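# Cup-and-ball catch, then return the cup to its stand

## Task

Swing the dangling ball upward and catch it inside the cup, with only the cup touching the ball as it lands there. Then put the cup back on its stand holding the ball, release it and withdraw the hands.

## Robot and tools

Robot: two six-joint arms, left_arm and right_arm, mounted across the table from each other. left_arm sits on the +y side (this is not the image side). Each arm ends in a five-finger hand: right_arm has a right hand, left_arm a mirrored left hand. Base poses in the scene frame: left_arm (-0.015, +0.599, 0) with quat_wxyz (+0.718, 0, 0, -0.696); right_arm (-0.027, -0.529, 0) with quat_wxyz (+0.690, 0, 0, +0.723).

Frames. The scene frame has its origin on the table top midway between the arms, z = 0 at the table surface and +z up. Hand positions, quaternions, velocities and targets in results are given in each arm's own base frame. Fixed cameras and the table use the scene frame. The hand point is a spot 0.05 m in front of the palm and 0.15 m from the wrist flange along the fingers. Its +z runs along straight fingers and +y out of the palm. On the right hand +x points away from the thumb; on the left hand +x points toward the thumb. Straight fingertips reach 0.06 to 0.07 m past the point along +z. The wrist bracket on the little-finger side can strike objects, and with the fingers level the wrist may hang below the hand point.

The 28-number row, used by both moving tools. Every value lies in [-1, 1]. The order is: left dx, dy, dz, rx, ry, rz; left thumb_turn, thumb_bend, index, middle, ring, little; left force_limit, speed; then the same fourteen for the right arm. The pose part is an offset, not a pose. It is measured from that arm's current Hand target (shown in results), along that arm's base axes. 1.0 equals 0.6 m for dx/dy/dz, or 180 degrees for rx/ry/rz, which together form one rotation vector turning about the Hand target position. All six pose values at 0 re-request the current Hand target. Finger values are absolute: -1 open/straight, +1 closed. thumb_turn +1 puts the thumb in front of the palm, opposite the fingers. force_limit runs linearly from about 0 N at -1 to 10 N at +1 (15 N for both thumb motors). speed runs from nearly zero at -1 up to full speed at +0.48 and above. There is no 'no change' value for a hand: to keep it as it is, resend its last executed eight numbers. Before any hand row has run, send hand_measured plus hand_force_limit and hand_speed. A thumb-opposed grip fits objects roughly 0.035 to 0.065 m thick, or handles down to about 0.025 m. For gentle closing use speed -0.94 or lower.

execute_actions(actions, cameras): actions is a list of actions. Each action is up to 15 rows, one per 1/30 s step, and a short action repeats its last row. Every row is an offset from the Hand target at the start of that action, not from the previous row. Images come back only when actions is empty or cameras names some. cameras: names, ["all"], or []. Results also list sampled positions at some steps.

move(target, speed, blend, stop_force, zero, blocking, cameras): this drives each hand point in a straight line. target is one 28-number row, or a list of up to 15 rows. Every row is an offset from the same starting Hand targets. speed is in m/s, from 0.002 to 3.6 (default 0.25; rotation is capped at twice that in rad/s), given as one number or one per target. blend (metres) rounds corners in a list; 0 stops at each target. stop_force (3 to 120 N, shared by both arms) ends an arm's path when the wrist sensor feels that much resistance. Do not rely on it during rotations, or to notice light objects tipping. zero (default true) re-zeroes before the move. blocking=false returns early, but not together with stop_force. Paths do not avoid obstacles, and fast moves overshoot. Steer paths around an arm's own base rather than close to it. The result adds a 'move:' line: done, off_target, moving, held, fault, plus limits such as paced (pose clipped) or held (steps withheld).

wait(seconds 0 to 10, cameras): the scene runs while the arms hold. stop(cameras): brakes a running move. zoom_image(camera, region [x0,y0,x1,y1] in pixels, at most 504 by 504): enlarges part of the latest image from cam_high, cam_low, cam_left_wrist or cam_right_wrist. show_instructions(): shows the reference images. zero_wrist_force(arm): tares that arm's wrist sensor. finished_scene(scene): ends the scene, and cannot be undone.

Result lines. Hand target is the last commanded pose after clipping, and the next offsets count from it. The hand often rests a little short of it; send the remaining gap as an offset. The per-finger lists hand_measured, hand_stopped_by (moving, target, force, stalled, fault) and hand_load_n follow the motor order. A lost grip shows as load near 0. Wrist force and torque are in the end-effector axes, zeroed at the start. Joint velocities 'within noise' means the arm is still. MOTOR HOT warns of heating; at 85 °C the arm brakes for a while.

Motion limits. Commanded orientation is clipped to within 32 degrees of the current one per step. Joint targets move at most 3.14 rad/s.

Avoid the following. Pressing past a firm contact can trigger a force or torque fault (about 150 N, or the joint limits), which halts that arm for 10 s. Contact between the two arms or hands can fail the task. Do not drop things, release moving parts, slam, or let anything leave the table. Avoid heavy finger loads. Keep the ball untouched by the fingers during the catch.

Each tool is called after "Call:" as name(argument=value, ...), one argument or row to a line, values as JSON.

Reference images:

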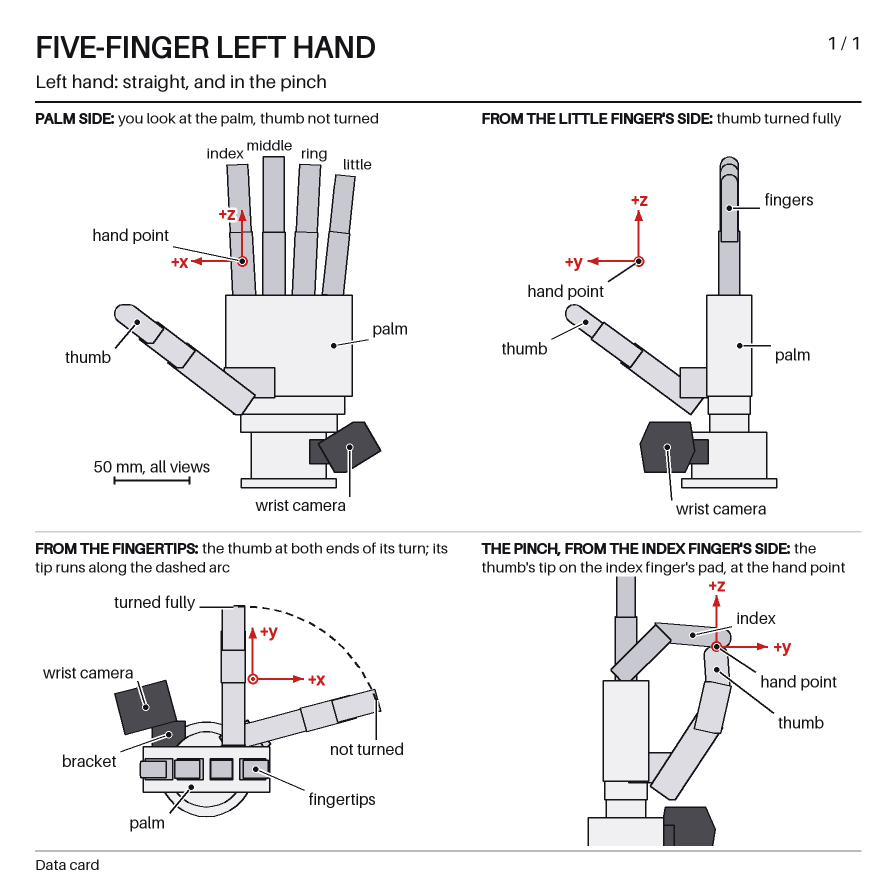

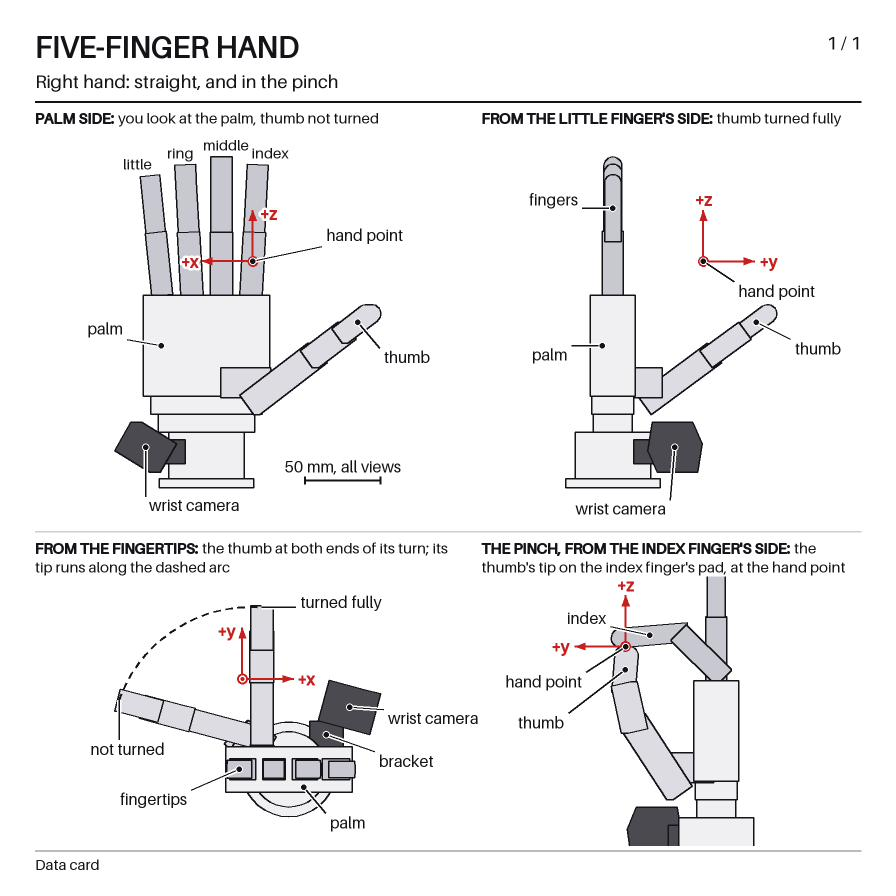

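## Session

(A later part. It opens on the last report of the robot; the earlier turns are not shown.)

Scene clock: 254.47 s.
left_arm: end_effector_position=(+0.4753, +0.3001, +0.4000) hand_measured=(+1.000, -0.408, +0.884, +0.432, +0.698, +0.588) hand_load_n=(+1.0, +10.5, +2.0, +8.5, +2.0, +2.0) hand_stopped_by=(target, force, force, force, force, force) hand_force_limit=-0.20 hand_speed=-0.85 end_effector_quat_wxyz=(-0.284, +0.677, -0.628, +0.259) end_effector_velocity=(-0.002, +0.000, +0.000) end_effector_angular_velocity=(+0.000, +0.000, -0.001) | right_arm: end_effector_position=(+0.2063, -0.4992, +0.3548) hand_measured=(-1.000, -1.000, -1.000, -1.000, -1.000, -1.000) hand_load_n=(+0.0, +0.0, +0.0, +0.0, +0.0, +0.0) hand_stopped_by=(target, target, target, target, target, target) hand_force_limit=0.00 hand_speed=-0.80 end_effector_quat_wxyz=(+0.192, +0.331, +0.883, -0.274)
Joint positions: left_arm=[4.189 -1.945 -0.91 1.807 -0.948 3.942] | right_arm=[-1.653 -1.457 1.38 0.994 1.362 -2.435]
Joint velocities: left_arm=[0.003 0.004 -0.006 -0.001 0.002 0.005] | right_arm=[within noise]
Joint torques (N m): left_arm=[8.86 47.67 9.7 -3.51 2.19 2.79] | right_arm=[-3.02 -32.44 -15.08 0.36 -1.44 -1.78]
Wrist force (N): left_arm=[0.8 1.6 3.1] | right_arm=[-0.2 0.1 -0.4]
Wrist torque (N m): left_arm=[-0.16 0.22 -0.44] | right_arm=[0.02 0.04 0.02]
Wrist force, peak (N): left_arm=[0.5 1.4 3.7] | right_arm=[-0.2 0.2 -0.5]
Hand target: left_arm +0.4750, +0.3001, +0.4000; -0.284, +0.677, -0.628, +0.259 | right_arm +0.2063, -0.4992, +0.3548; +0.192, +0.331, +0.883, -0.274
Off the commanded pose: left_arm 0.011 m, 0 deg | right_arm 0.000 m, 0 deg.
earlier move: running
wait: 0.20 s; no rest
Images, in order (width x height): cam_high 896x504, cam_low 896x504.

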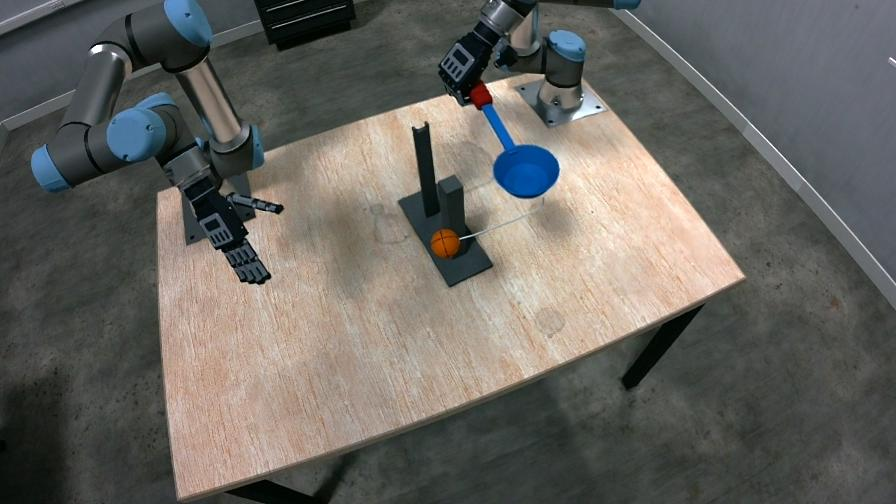

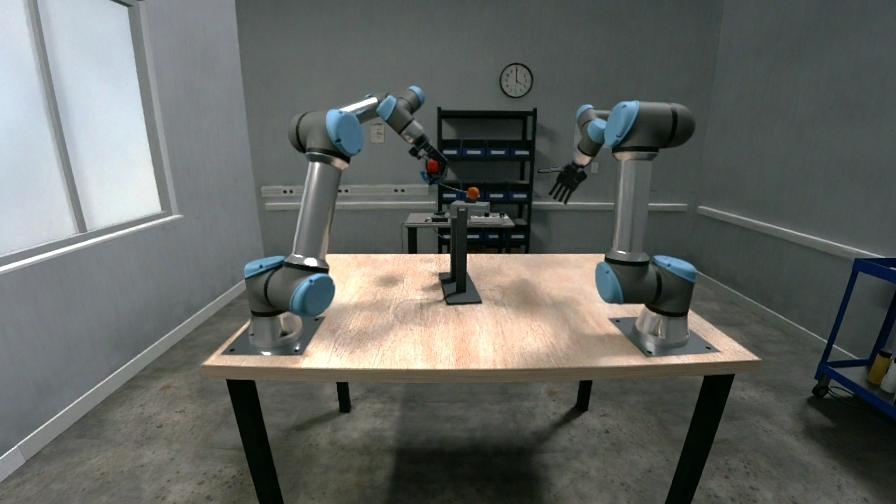

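Call:
wait(
  seconds=0.03,
  cameras=["cam_high", "cam_low"],
)

Call:
zoom_image(
  camera="cam_low",
  region=[350, 165, 490, 270],
)

Call:
zoom_image(
  camera="cam_high",
  region=[440, 120, 650, 330],
)

Call:
wait(
  seconds=0.19,
  cameras=["cam_high", "cam_low"],
)

Call:
zoom_image(
  camera="cam_low",
  region=[350, 165, 490, 270],
)

Call:
zoom_image(
  camera="cam_high",
  region=[440, 120, 650, 330],
)

Call:
wait(
  seconds=0.19,
  cameras=["cam_high", "cam_low"],
)

Call:
zoom_image(
  camera="cam_low",
  region=[350, 165, 490, 270],
)

Call:
zoom_image(
  camera="cam_high",
  region=[440, 120, 650, 330],
)

Call:
wait(
  seconds=5,
  cameras=[],
)

Call:
wait(
  seconds=0.03,
  cameras=["cam_high", "cam_low"],
)

Call:
zoom_image(
  camera="cam_low",
  region=[350, 165, 490, 270],
)

Call:
zoom_image(
  camera="cam_high",
  region=[440, 120, 650, 330],
)

Call:
wait(
  seconds=0.19,
  cameras=["cam_high", "cam_low"],
)

Call:
zoom_image(
  camera="cam_low",
  region=[350, 165, 490, 270],
)

Call:
zoom_image(
  camera="cam_high",
  region=[440, 120, 650, 330],
)

Call:
wait(
  seconds=0.19,
  cameras=["cam_high", "cam_low"],
)

Call:
zoom_image(
  camera="cam_low",
  region=[350, 165, 490, 270],
)

Call:
zoom_image(
  camera="cam_high",
  region=[440, 120, 650, 330],
)

Scene clock: 256.50 s.
left_arm: end_effector_position=(+0.4712, +0.3001, +0.4000) hand_measured=(+1.000, -0.408, +0.884, +0.432, +0.698, +0.588) hand_load_n=(+0.5, +10.5, +1.5, +8.5, +2.5, +3.0) hand_stopped_by=(target, force, force, force, force, force) hand_force_limit=-0.20 hand_speed=-0.85 end_effector_quat_wxyz=(-0.284, +0.677, -0.628, +0.259) end_effector_velocity=(-0.002, +0.000, +0.000) end_effector_angular_velocity=(-0.003, -0.001, +0.000) | right_arm: end_effector_position=(+0.2063, -0.4992, +0.3548) hand_measured=(-1.000, -1.000, -1.000, -1.000, -1.000, -1.000) hand_load_n=(+0.0, +0.0, +0.0, +0.0, +0.0, +0.0) hand_stopped_by=(target, target, target, target, target, target) hand_force_limit=0.00 hand_speed=-0.80 end_effector_quat_wxyz=(+0.192, +0.331, +0.883, -0.274)
Joint positions: left_arm=[4.197 -1.937 -0.923 1.806 -0.944 3.95] | right_arm=[-1.653 -1.457 1.38 0.994 1.362 -2.435]
Joint velocities: left_arm=[0.004 0.003 -0.006 -0.001 0.004 0.003] | right_arm=[within noise]
Joint torques (N m): left_arm=[9.28 47.92 9.17 -3.66 2.07 2.63] | right_arm=[-3.06 -33.12 -16.13 0.58 -1.6 -1.87]
Wrist force (N): left_arm=[0.9 1.3 3.3] | right_arm=[0.0 0.0 -0.3]
Wrist torque (N m): left_arm=[-0.15 0.36 -0.40] | right_arm=[-0.01 0.01 0.03]
Wrist force, peak (N): left_arm=[0.9 1.7 3.7] | right_arm=[0.1 0.0 -0.6]
Hand target: left_arm +0.4709, +0.3001, +0.4000; -0.284, +0.677, -0.628, +0.259 | right_arm +0.2063, -0.4992, +0.3548; +0.192, +0.331, +0.883, -0.274
Off the commanded pose: left_arm 0.006 m, 0 deg | right_arm 0.000 m, 0 deg.
earlier move: running
wait: 0.03 s; no rest
Images, in order (width x height): cam_high 896x504, cam_low 896x504.

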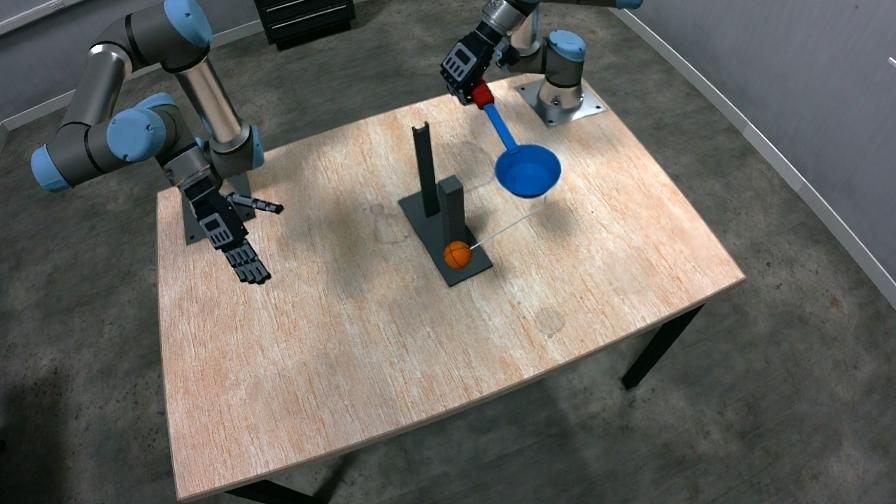

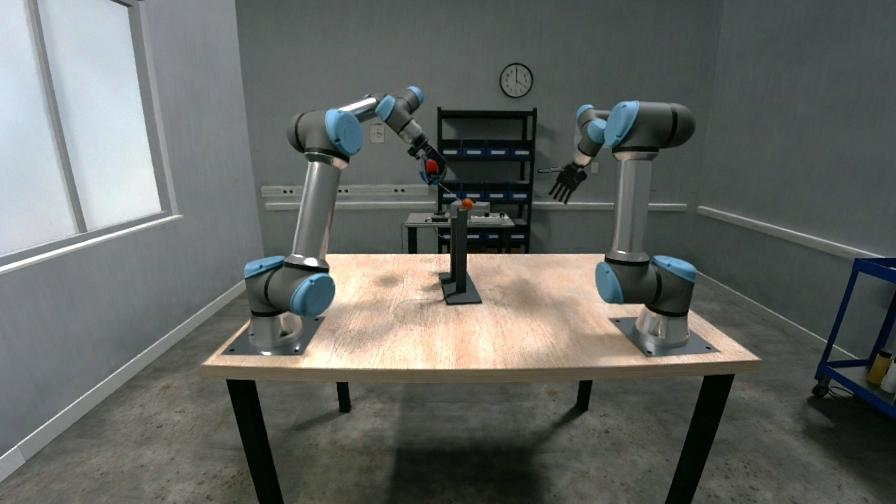

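Scaled by 3.600.

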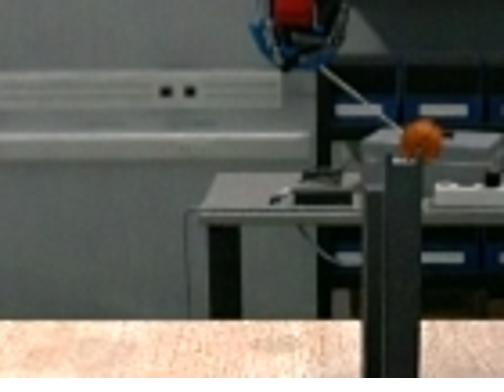

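Scaled by 2.400.

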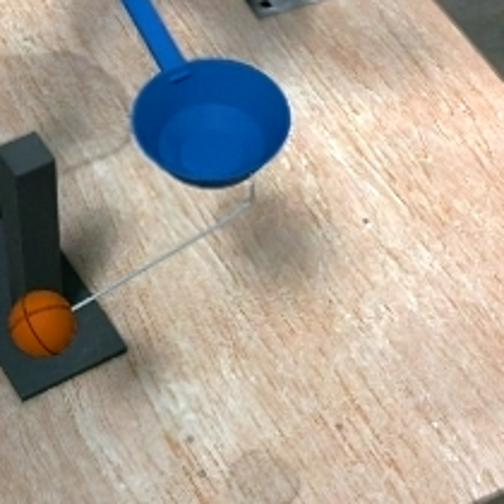

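Scene clock: 256.70 s.
left_arm: end_effector_position=(+0.4708, +0.3001, +0.4000) hand_measured=(+1.000, -0.408, +0.884, +0.432, +0.698, +0.588) hand_load_n=(+1.0, +10.5, +2.0, +8.5, +2.5, +3.0) hand_stopped_by=(target, force, force, force, force, force) hand_force_limit=-0.20 hand_speed=-0.85 end_effector_quat_wxyz=(-0.284, +0.677, -0.628, +0.259) end_effector_velocity=(-0.002, +0.000, +0.000) end_effector_angular_velocity=(+0.003, +0.002, -0.001) | right_arm: end_effector_position=(+0.2063, -0.4992, +0.3548) hand_measured=(-1.000, -1.000, -1.000, -1.000, -1.000, -1.000) hand_load_n=(-0.5, +0.0, +0.0, +0.0, +0.0, +0.0) hand_stopped_by=(target, target, target, target, target, target) hand_force_limit=0.00 hand_speed=-0.80 end_effector_quat_wxyz=(+0.192, +0.331, +0.883, -0.274)
Joint positions: left_arm=[4.198 -1.936 -0.924 1.806 -0.944 3.951] | right_arm=[-1.653 -1.457 1.38 0.994 1.362 -2.435]
Joint velocities: left_arm=[0.003 0.004 -0.006 0 -0.001 0.006] | right_arm=[within noise]
Joint torques (N m): left_arm=[8.64 47.5 8.58 -3.55 2.41 2.95] | right_arm=[-2.78 -33.28 -15.58 0.66 -1.42 -1.78]
Wrist force (N): left_arm=[0.6 2.2 2.9] | right_arm=[0.0 0.1 -0.4]
Wrist torque (N m): left_arm=[-0.15 0.17 -0.61] | right_arm=[0.02 0.01 0.03]
Wrist force, peak (N): left_arm=[0.8 1.2 3.8] | right_arm=[0.0 0.1 -0.6]
Hand target: left_arm +0.4705, +0.3001, +0.4000; -0.284, +0.677, -0.628, +0.259 | right_arm +0.2063, -0.4992, +0.3548; +0.192, +0.331, +0.883, -0.274
Off the commanded pose: left_arm 0.006 m, 0 deg | right_arm 0.000 m, 0 deg.
earlier move: running
wait: 0.20 s; no rest
Images, in order (width x height): cam_high 896x504, cam_low 896x504.

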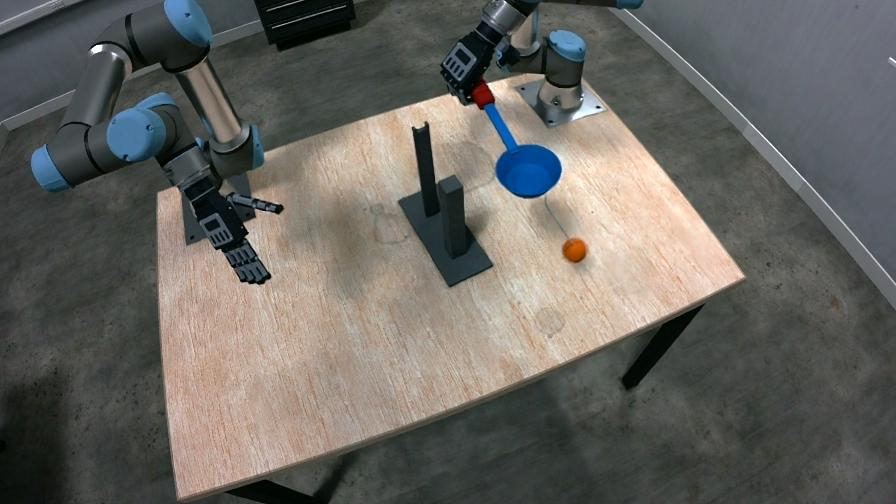

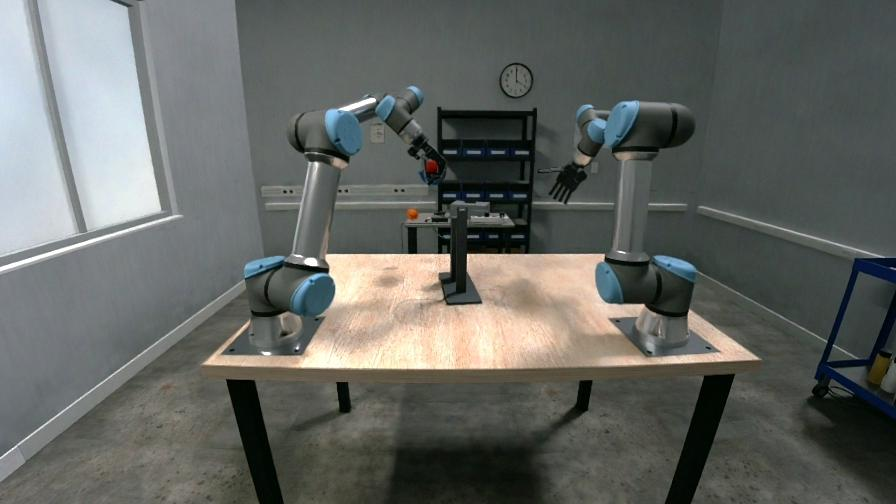

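Scaled by 3.600.

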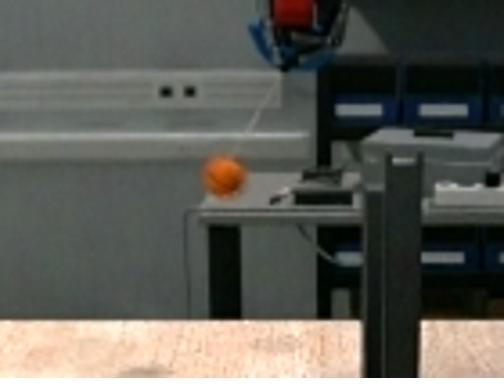

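Scaled by 2.400.

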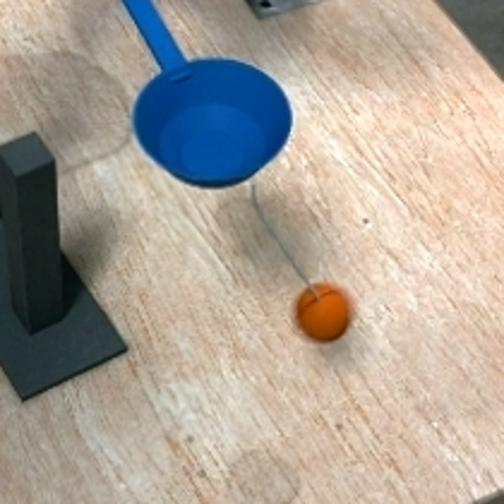

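Scene clock: 256.90 s.
left_arm: end_effector_position=(+0.4704, +0.3001, +0.4000) hand_measured=(+1.000, -0.408, +0.884, +0.432, +0.698, +0.588) hand_load_n=(+0.5, +10.5, +1.5, +8.5, +2.5, +2.5) hand_stopped_by=(target, force, force, force, force, force) hand_force_limit=-0.20 hand_speed=-0.85 end_effector_quat_wxyz=(-0.284, +0.677, -0.628, +0.259) end_effector_velocity=(-0.002, +0.000, +0.000) end_effector_angular_velocity=(-0.001, +0.000, +0.001) | right_arm: end_effector_position=(+0.2063, -0.4992, +0.3548) hand_measured=(-1.000, -1.000, -1.000, -1.000, -1.000, -1.000) hand_load_n=(+0.0, +0.0, +0.0, +0.0, +0.0, +0.0) hand_stopped_by=(target, target, target, target, target, target) hand_force_limit=0.00 hand_speed=-0.80 end_effector_quat_wxyz=(+0.192, +0.331, +0.883, -0.274)
Joint positions: left_arm=[4.198 -1.935 -0.926 1.806 -0.943 3.952] | right_arm=[-1.653 -1.457 1.38 0.994 1.362 -2.435]
Joint velocities: left_arm=[0.004 0.004 -0.006 0 0.002 0.003] | right_arm=[within noise]
Joint torques (N m): left_arm=[8.45 47.73 9.34 -3.62 2.49 2.83] | right_arm=[-2.46 -33.39 -15.3 0.65 -1.46 -1.69]
Wrist force (N): left_arm=[0.6 1.5 2.9] | right_arm=[-0.1 -0.1 -0.3]
Wrist torque (N m): left_arm=[-0.16 0.21 -0.44] | right_arm=[-0.02 0.02 0.02]
Wrist force, peak (N): left_arm=[0.6 1.5 2.9] | right_arm=[-0.2 0.1 -0.4]
Hand target: left_arm +0.4701, +0.3001, +0.4000; -0.284, +0.677, -0.628, +0.259 | right_arm +0.2063, -0.4992, +0.3548; +0.192, +0.331, +0.883, -0.274
Off the commanded pose: left_arm 0.006 m, 0 deg | right_arm 0.000 m, 0 deg.
earlier move: running
wait: 0.20 s; no rest
Images, in order (width x height): cam_high 896x504, cam_low 896x504.

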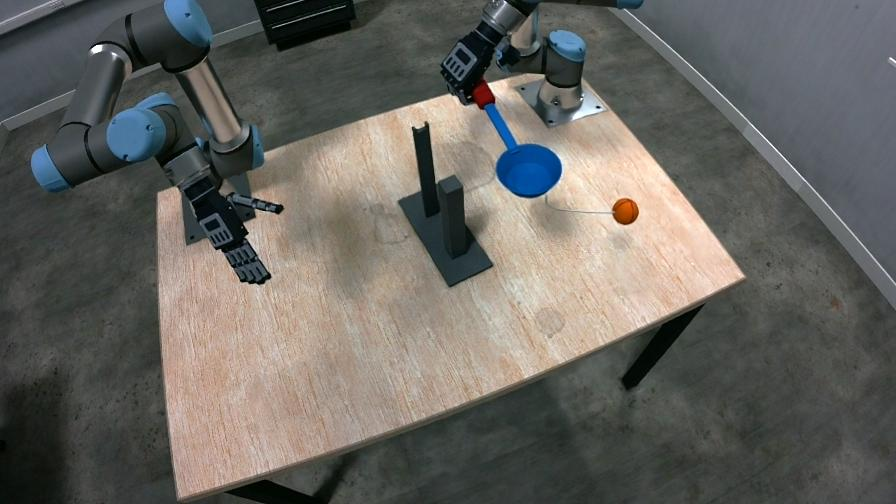

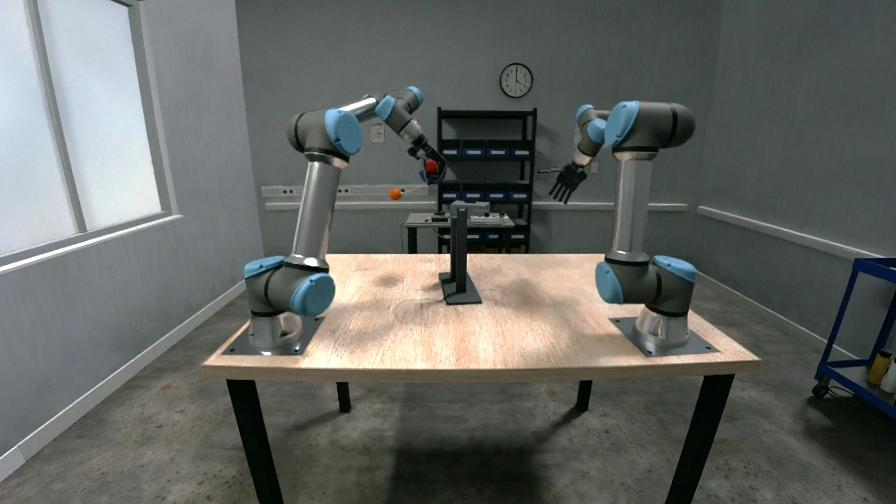

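Scaled by 3.600.

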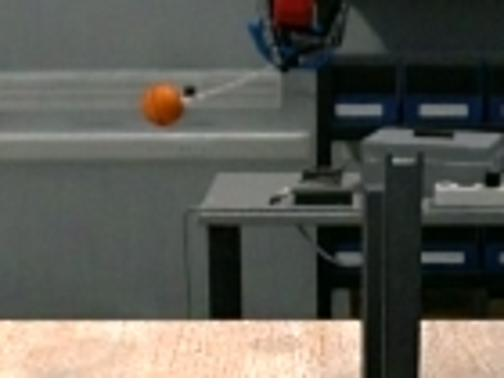

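Scaled by 2.400.

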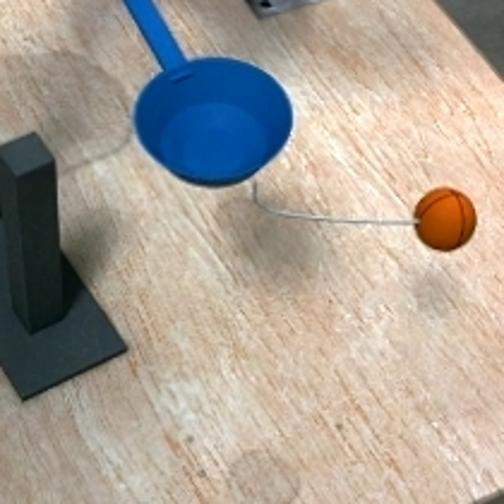

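Scene clock: 259.77 s.
left_arm: end_effector_position=(+0.4648, +0.3001, +0.4000) hand_measured=(+1.000, -0.408, +0.884, +0.432, +0.698, +0.588) hand_load_n=(+1.0, +11.0, +1.5, +8.5, +2.5, +2.5) hand_stopped_by=(target, force, force, force, force, force) hand_force_limit=-0.20 hand_speed=-0.85 end_effector_quat_wxyz=(-0.284, +0.677, -0.628, +0.259) | right_arm: end_effector_position=(+0.2063, -0.4992, +0.3548) hand_measured=(-1.000, -1.000, -1.000, -1.000, -1.000, -1.000) hand_load_n=(+0.0, +0.0, +0.0, +0.0, +0.0, +0.0) hand_stopped_by=(target, target, target, target, target, target) hand_force_limit=0.00 hand_speed=-0.80 end_effector_quat_wxyz=(+0.192, +0.331, +0.883, -0.274)
Joint positions: left_arm=[4.21 -1.924 -0.943 1.805 -0.938 3.964] | right_arm=[-1.653 -1.457 1.38 0.994 1.362 -2.435]
Joint torques (N m): left_arm=[8.22 47.71 8.91 -3.68 2.39 2.9] | right_arm=[-2.96 -32.87 -15.06 0.67 -1.36 -1.64]
Wrist force (N): left_arm=[0.9 1.9 2.8] | right_arm=[0.0 0.3 -0.6]
Wrist torque (N m): left_arm=[-0.14 0.15 -0.53] | right_arm=[0.05 0.01 0.04]
Wrist force, peak (N): left_arm=[0.9 2.1 3.5] | right_arm=[0.0 0.3 -0.6]
Hand target: left_arm +0.4648, +0.3001, +0.4000; -0.284, +0.677, -0.628, +0.259 | right_arm +0.2063, -0.4992, +0.3548; +0.192, +0.331, +0.883, -0.274
Off the commanded pose: left_arm 0.000 m, 0 deg | right_arm 0.000 m, 0 deg.
earlier move: done
wait: 2.87 of 5 s (the move ended)
No camera images: "cameras" was empty.

Scene clock: 259.80 s.
left_arm: end_effector_position=(+0.4648, +0.3001, +0.4000) hand_measured=(+1.000, -0.408, +0.884, +0.432, +0.698, +0.588) hand_load_n=(+1.0, +10.5, +2.0, +9.0, +2.0, +2.5) hand_stopped_by=(target, force, force, force, force, force) hand_force_limit=-0.20 hand_speed=-0.85 end_effector_quat_wxyz=(-0.284, +0.677, -0.628, +0.259) | right_arm: end_effector_position=(+0.2063, -0.4992, +0.3548) hand_measured=(-1.000, -1.000, -1.000, -1.000, -1.000, -1.000) hand_load_n=(-0.5, +0.0, +0.0, +0.0, +0.0, +0.0) hand_stopped_by=(target, target, target, target, target, target) hand_force_limit=0.00 hand_speed=-0.80 end_effector_quat_wxyz=(+0.192, +0.331, +0.883, -0.274)
Joint positions: left_arm=[4.21 -1.924 -0.943 1.805 -0.938 3.964] | right_arm=[-1.653 -1.457 1.38 0.994 1.362 -2.435]
Joint torques (N m): left_arm=[7.98 47.42 8.19 -3.61 2.37 3.03] | right_arm=[-3.04 -32.55 -15.92 0.54 -1.41 -1.8]
Wrist force (N): left_arm=[0.6 2.3 2.8] | right_arm=[0.0 0.0 -0.3]
Wrist torque (N m): left_arm=[-0.13 0.20 -0.63] | right_arm=[-0.01 0.01 0.03]
Wrist force, peak (N): left_arm=[0.6 2.3 2.8] | right_arm=[0.0 0.0 -0.3]
Hand target: left_arm +0.4648, +0.3001, +0.4000; -0.284, +0.677, -0.628, +0.259 | right_arm +0.2063, -0.4992, +0.3548; +0.192, +0.331, +0.883, -0.274
Off the commanded pose: left_arm 0.000 m, 0 deg | right_arm 0.000 m, 0 deg.
wait: 0.03 s; no rest
Images, in order (width x height): cam_high 896x504, cam_low 896x504.

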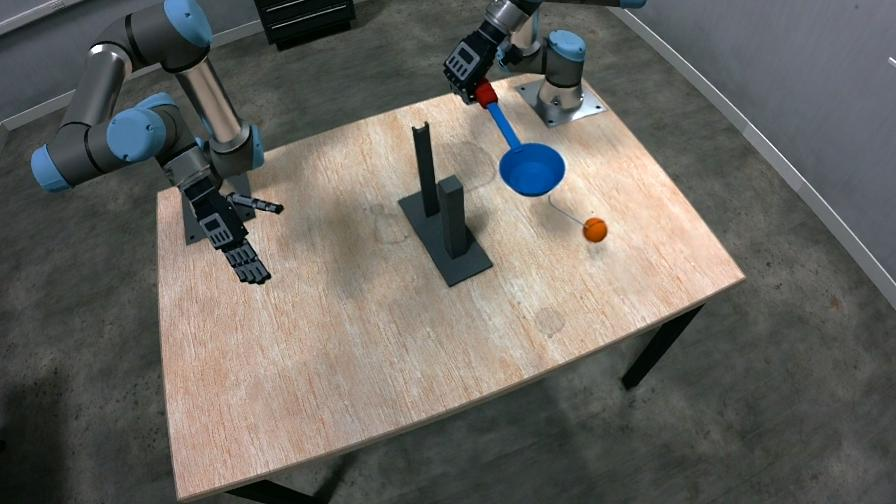

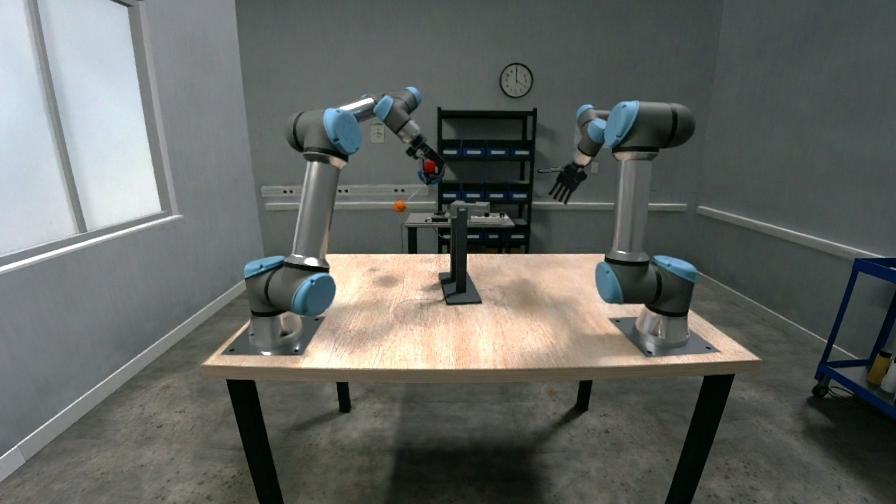

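Scaled by 3.600.

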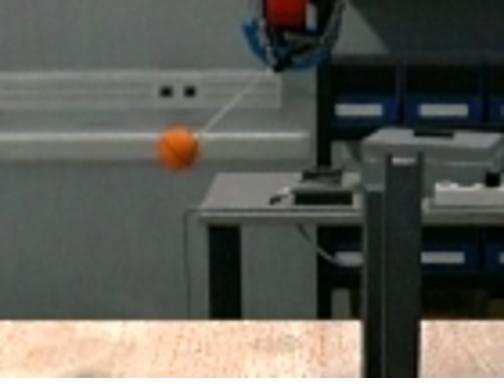

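Scaled by 2.400.

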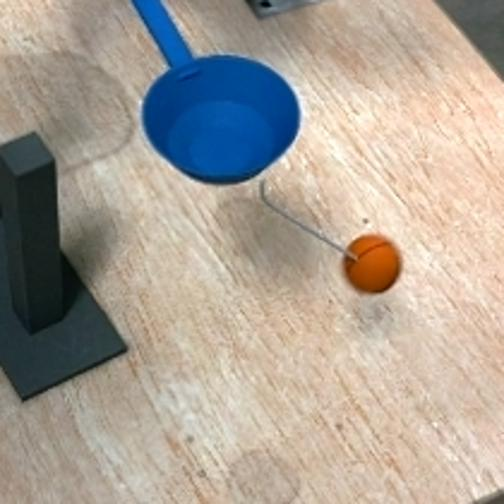

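Scene clock: 260.00 s.
left_arm: end_effector_position=(+0.4648, +0.3001, +0.4000) hand_measured=(+1.000, -0.408, +0.884, +0.432, +0.698, +0.588) hand_load_n=(+0.5, +10.5, +1.5, +8.5, +2.5, +3.5) hand_stopped_by=(target, force, force, force, force, force) hand_force_limit=-0.20 hand_speed=-0.85 end_effector_quat_wxyz=(-0.284, +0.677, -0.628, +0.259) | right_arm: end_effector_position=(+0.2063, -0.4992, +0.3548) hand_measured=(-1.000, -1.000, -1.000, -1.000, -1.000, -1.000) hand_load_n=(+0.0, -0.5, +0.0, +0.0, +0.0, +0.0) hand_stopped_by=(target, target, target, target, target, target) hand_force_limit=0.00 hand_speed=-0.80 end_effector_quat_wxyz=(+0.192, +0.331, +0.883, -0.274)
Joint positions: left_arm=[4.21 -1.924 -0.943 1.805 -0.938 3.964] | right_arm=[-1.653 -1.457 1.38 0.994 1.362 -2.435]
Joint torques (N m): left_arm=[8.99 47.54 8.86 -3.49 1.99 2.71] | right_arm=[-2.58 -33.52 -15.82 0.55 -1.49 -1.8]
Wrist force (N): left_arm=[0.8 1.2 3.3] | right_arm=[-0.1 0.1 -0.3]
Wrist torque (N m): left_arm=[-0.15 0.36 -0.40] | right_arm=[0.00 0.02 0.03]
Wrist force, peak (N): left_arm=[0.9 1.8 3.3] | right_arm=[-0.1 0.2 -0.5]
Hand target: left_arm +0.4648, +0.3001, +0.4000; -0.284, +0.677, -0.628, +0.259 | right_arm +0.2063, -0.4992, +0.3548; +0.192, +0.331, +0.883, -0.274
Off the commanded pose: left_arm 0.000 m, 0 deg | right_arm 0.000 m, 0 deg.
wait: 0.20 s; at rest by 0.17 s
Images, in order (width x height): cam_high 896x504, cam_low 896x504.

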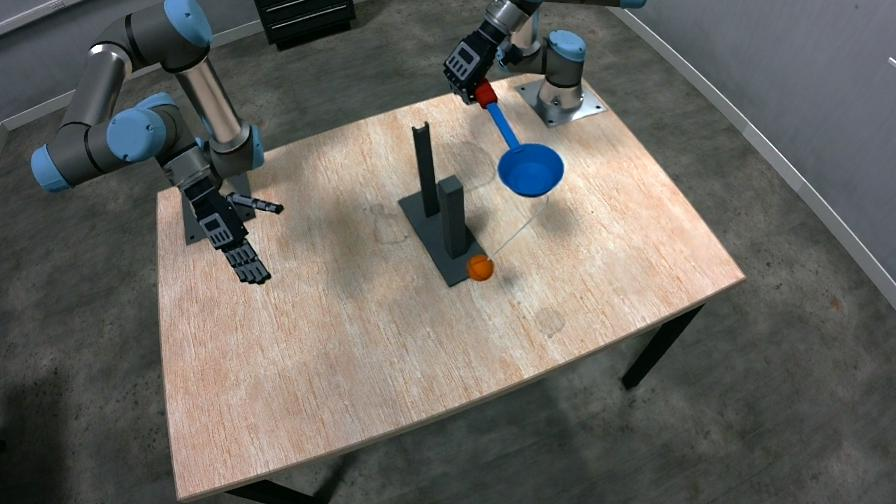

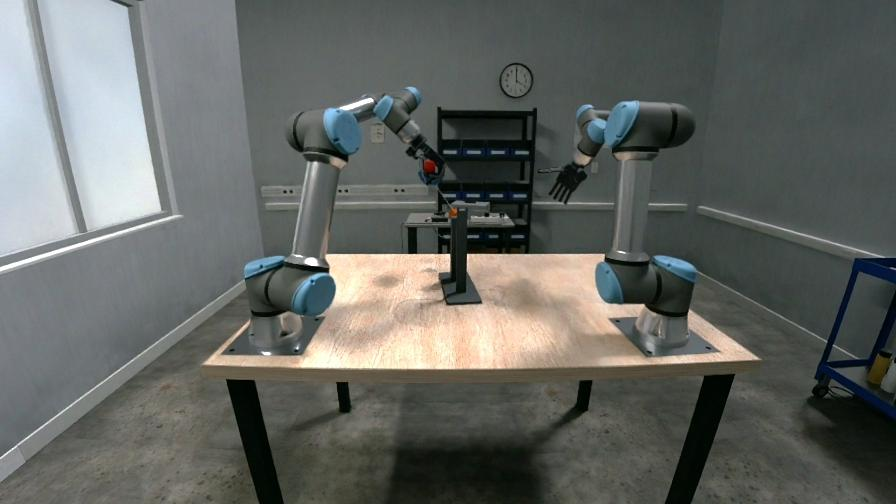

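Scaled by 3.600.

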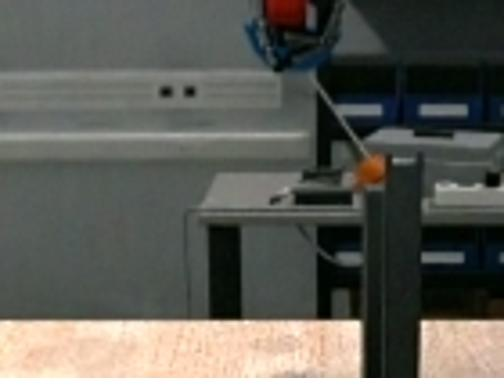

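Scaled by 2.400.

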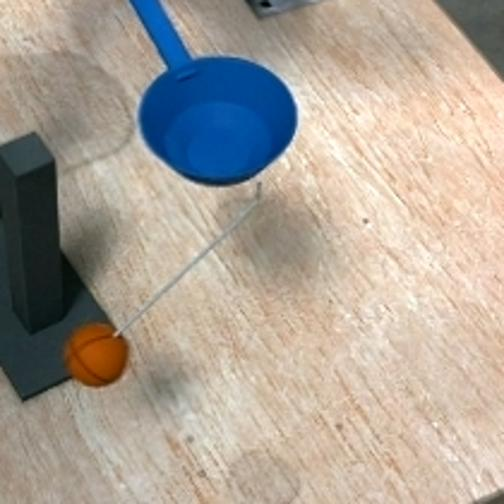

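Scene clock: 260.20 s.
left_arm: end_effector_position=(+0.4648, +0.3001, +0.4000) hand_measured=(+1.000, -0.408, +0.884, +0.432, +0.698, +0.588) hand_load_n=(+1.0, +11.0, +1.5, +9.0, +2.0, +2.5) hand_stopped_by=(target, force, force, force, force, force) hand_force_limit=-0.20 hand_speed=-0.85 end_effector_quat_wxyz=(-0.284, +0.677, -0.628, +0.259) | right_arm: end_effector_position=(+0.2063, -0.4992, +0.3548) hand_measured=(-1.000, -1.000, -1.000, -1.000, -1.000, -1.000) hand_load_n=(+0.0, +0.0, -0.5, +0.0, +0.0, +0.0) hand_stopped_by=(target, target, target, target, target, target) hand_force_limit=0.00 hand_speed=-0.80 end_effector_quat_wxyz=(+0.192, +0.331, +0.883, -0.274)
Joint positions: left_arm=[4.21 -1.924 -0.943 1.805 -0.938 3.964] | right_arm=[-1.653 -1.457 1.38 0.994 1.362 -2.435]
Joint torques (N m): left_arm=[8.32 47.11 9.17 -3.32 1.93 2.76] | right_arm=[-2.3 -32.79 -14.98 0.4 -1.53 -1.78]
Wrist force (N): left_arm=[0.8 1.1 2.7] | right_arm=[-0.1 -0.1 -0.3]
Wrist torque (N m): left_arm=[-0.15 0.21 -0.39] | right_arm=[-0.01 0.01 0.02]
Wrist force, peak (N): left_arm=[0.8 1.5 3.1] | right_arm=[-0.1 0.2 -0.3]
Hand target: left_arm +0.4648, +0.3001, +0.4000; -0.284, +0.677, -0.628, +0.259 | right_arm +0.2063, -0.4992, +0.3548; +0.192, +0.331, +0.883, -0.274
Off the commanded pose: left_arm 0.000 m, 0 deg | right_arm 0.000 m, 0 deg.
wait: 0.20 s; at rest by 0.17 s
Images, in order (width x height): cam_high 896x504, cam_low 896x504.

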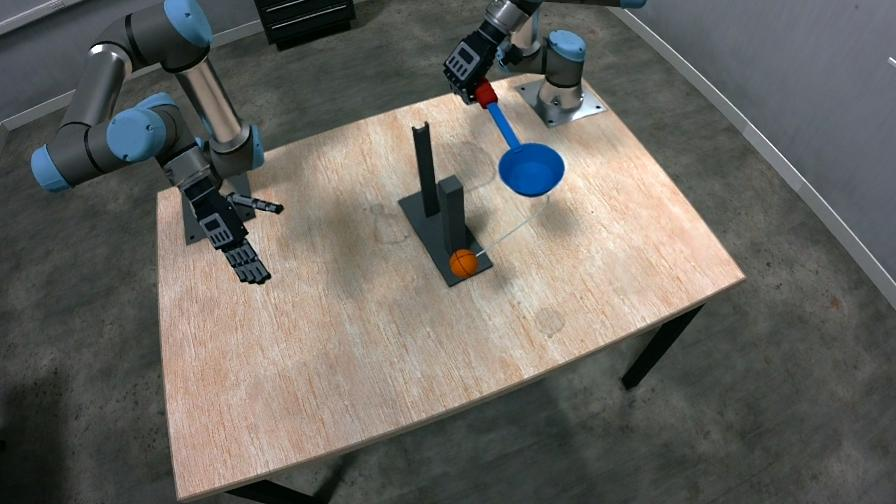

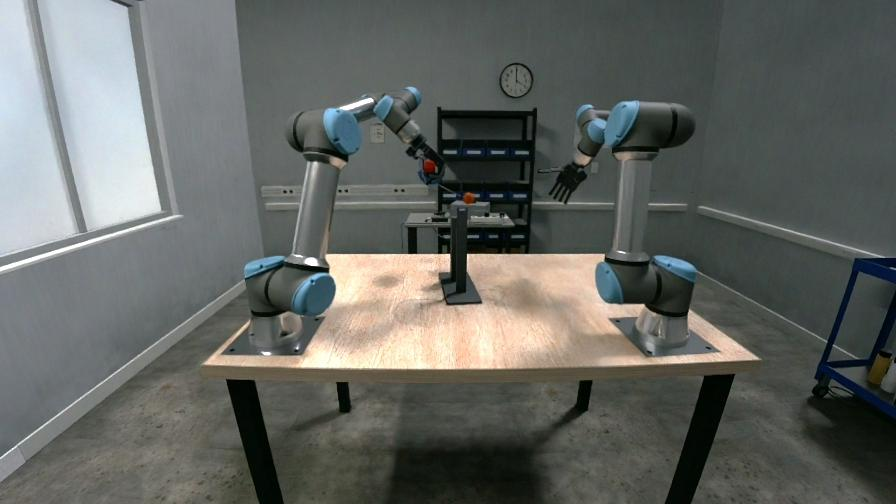

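Scaled by 3.600.

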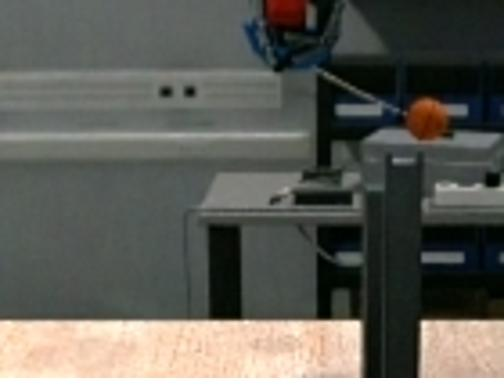

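Scaled by 2.400.

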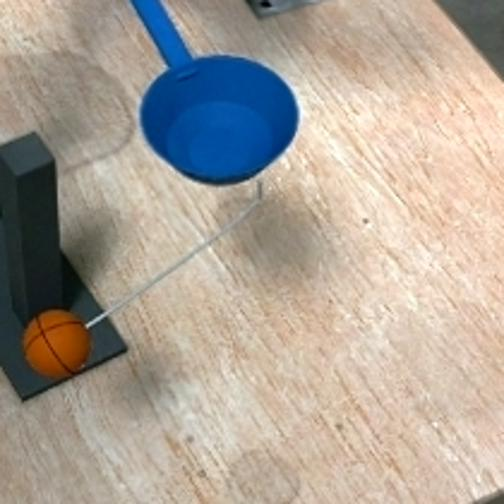

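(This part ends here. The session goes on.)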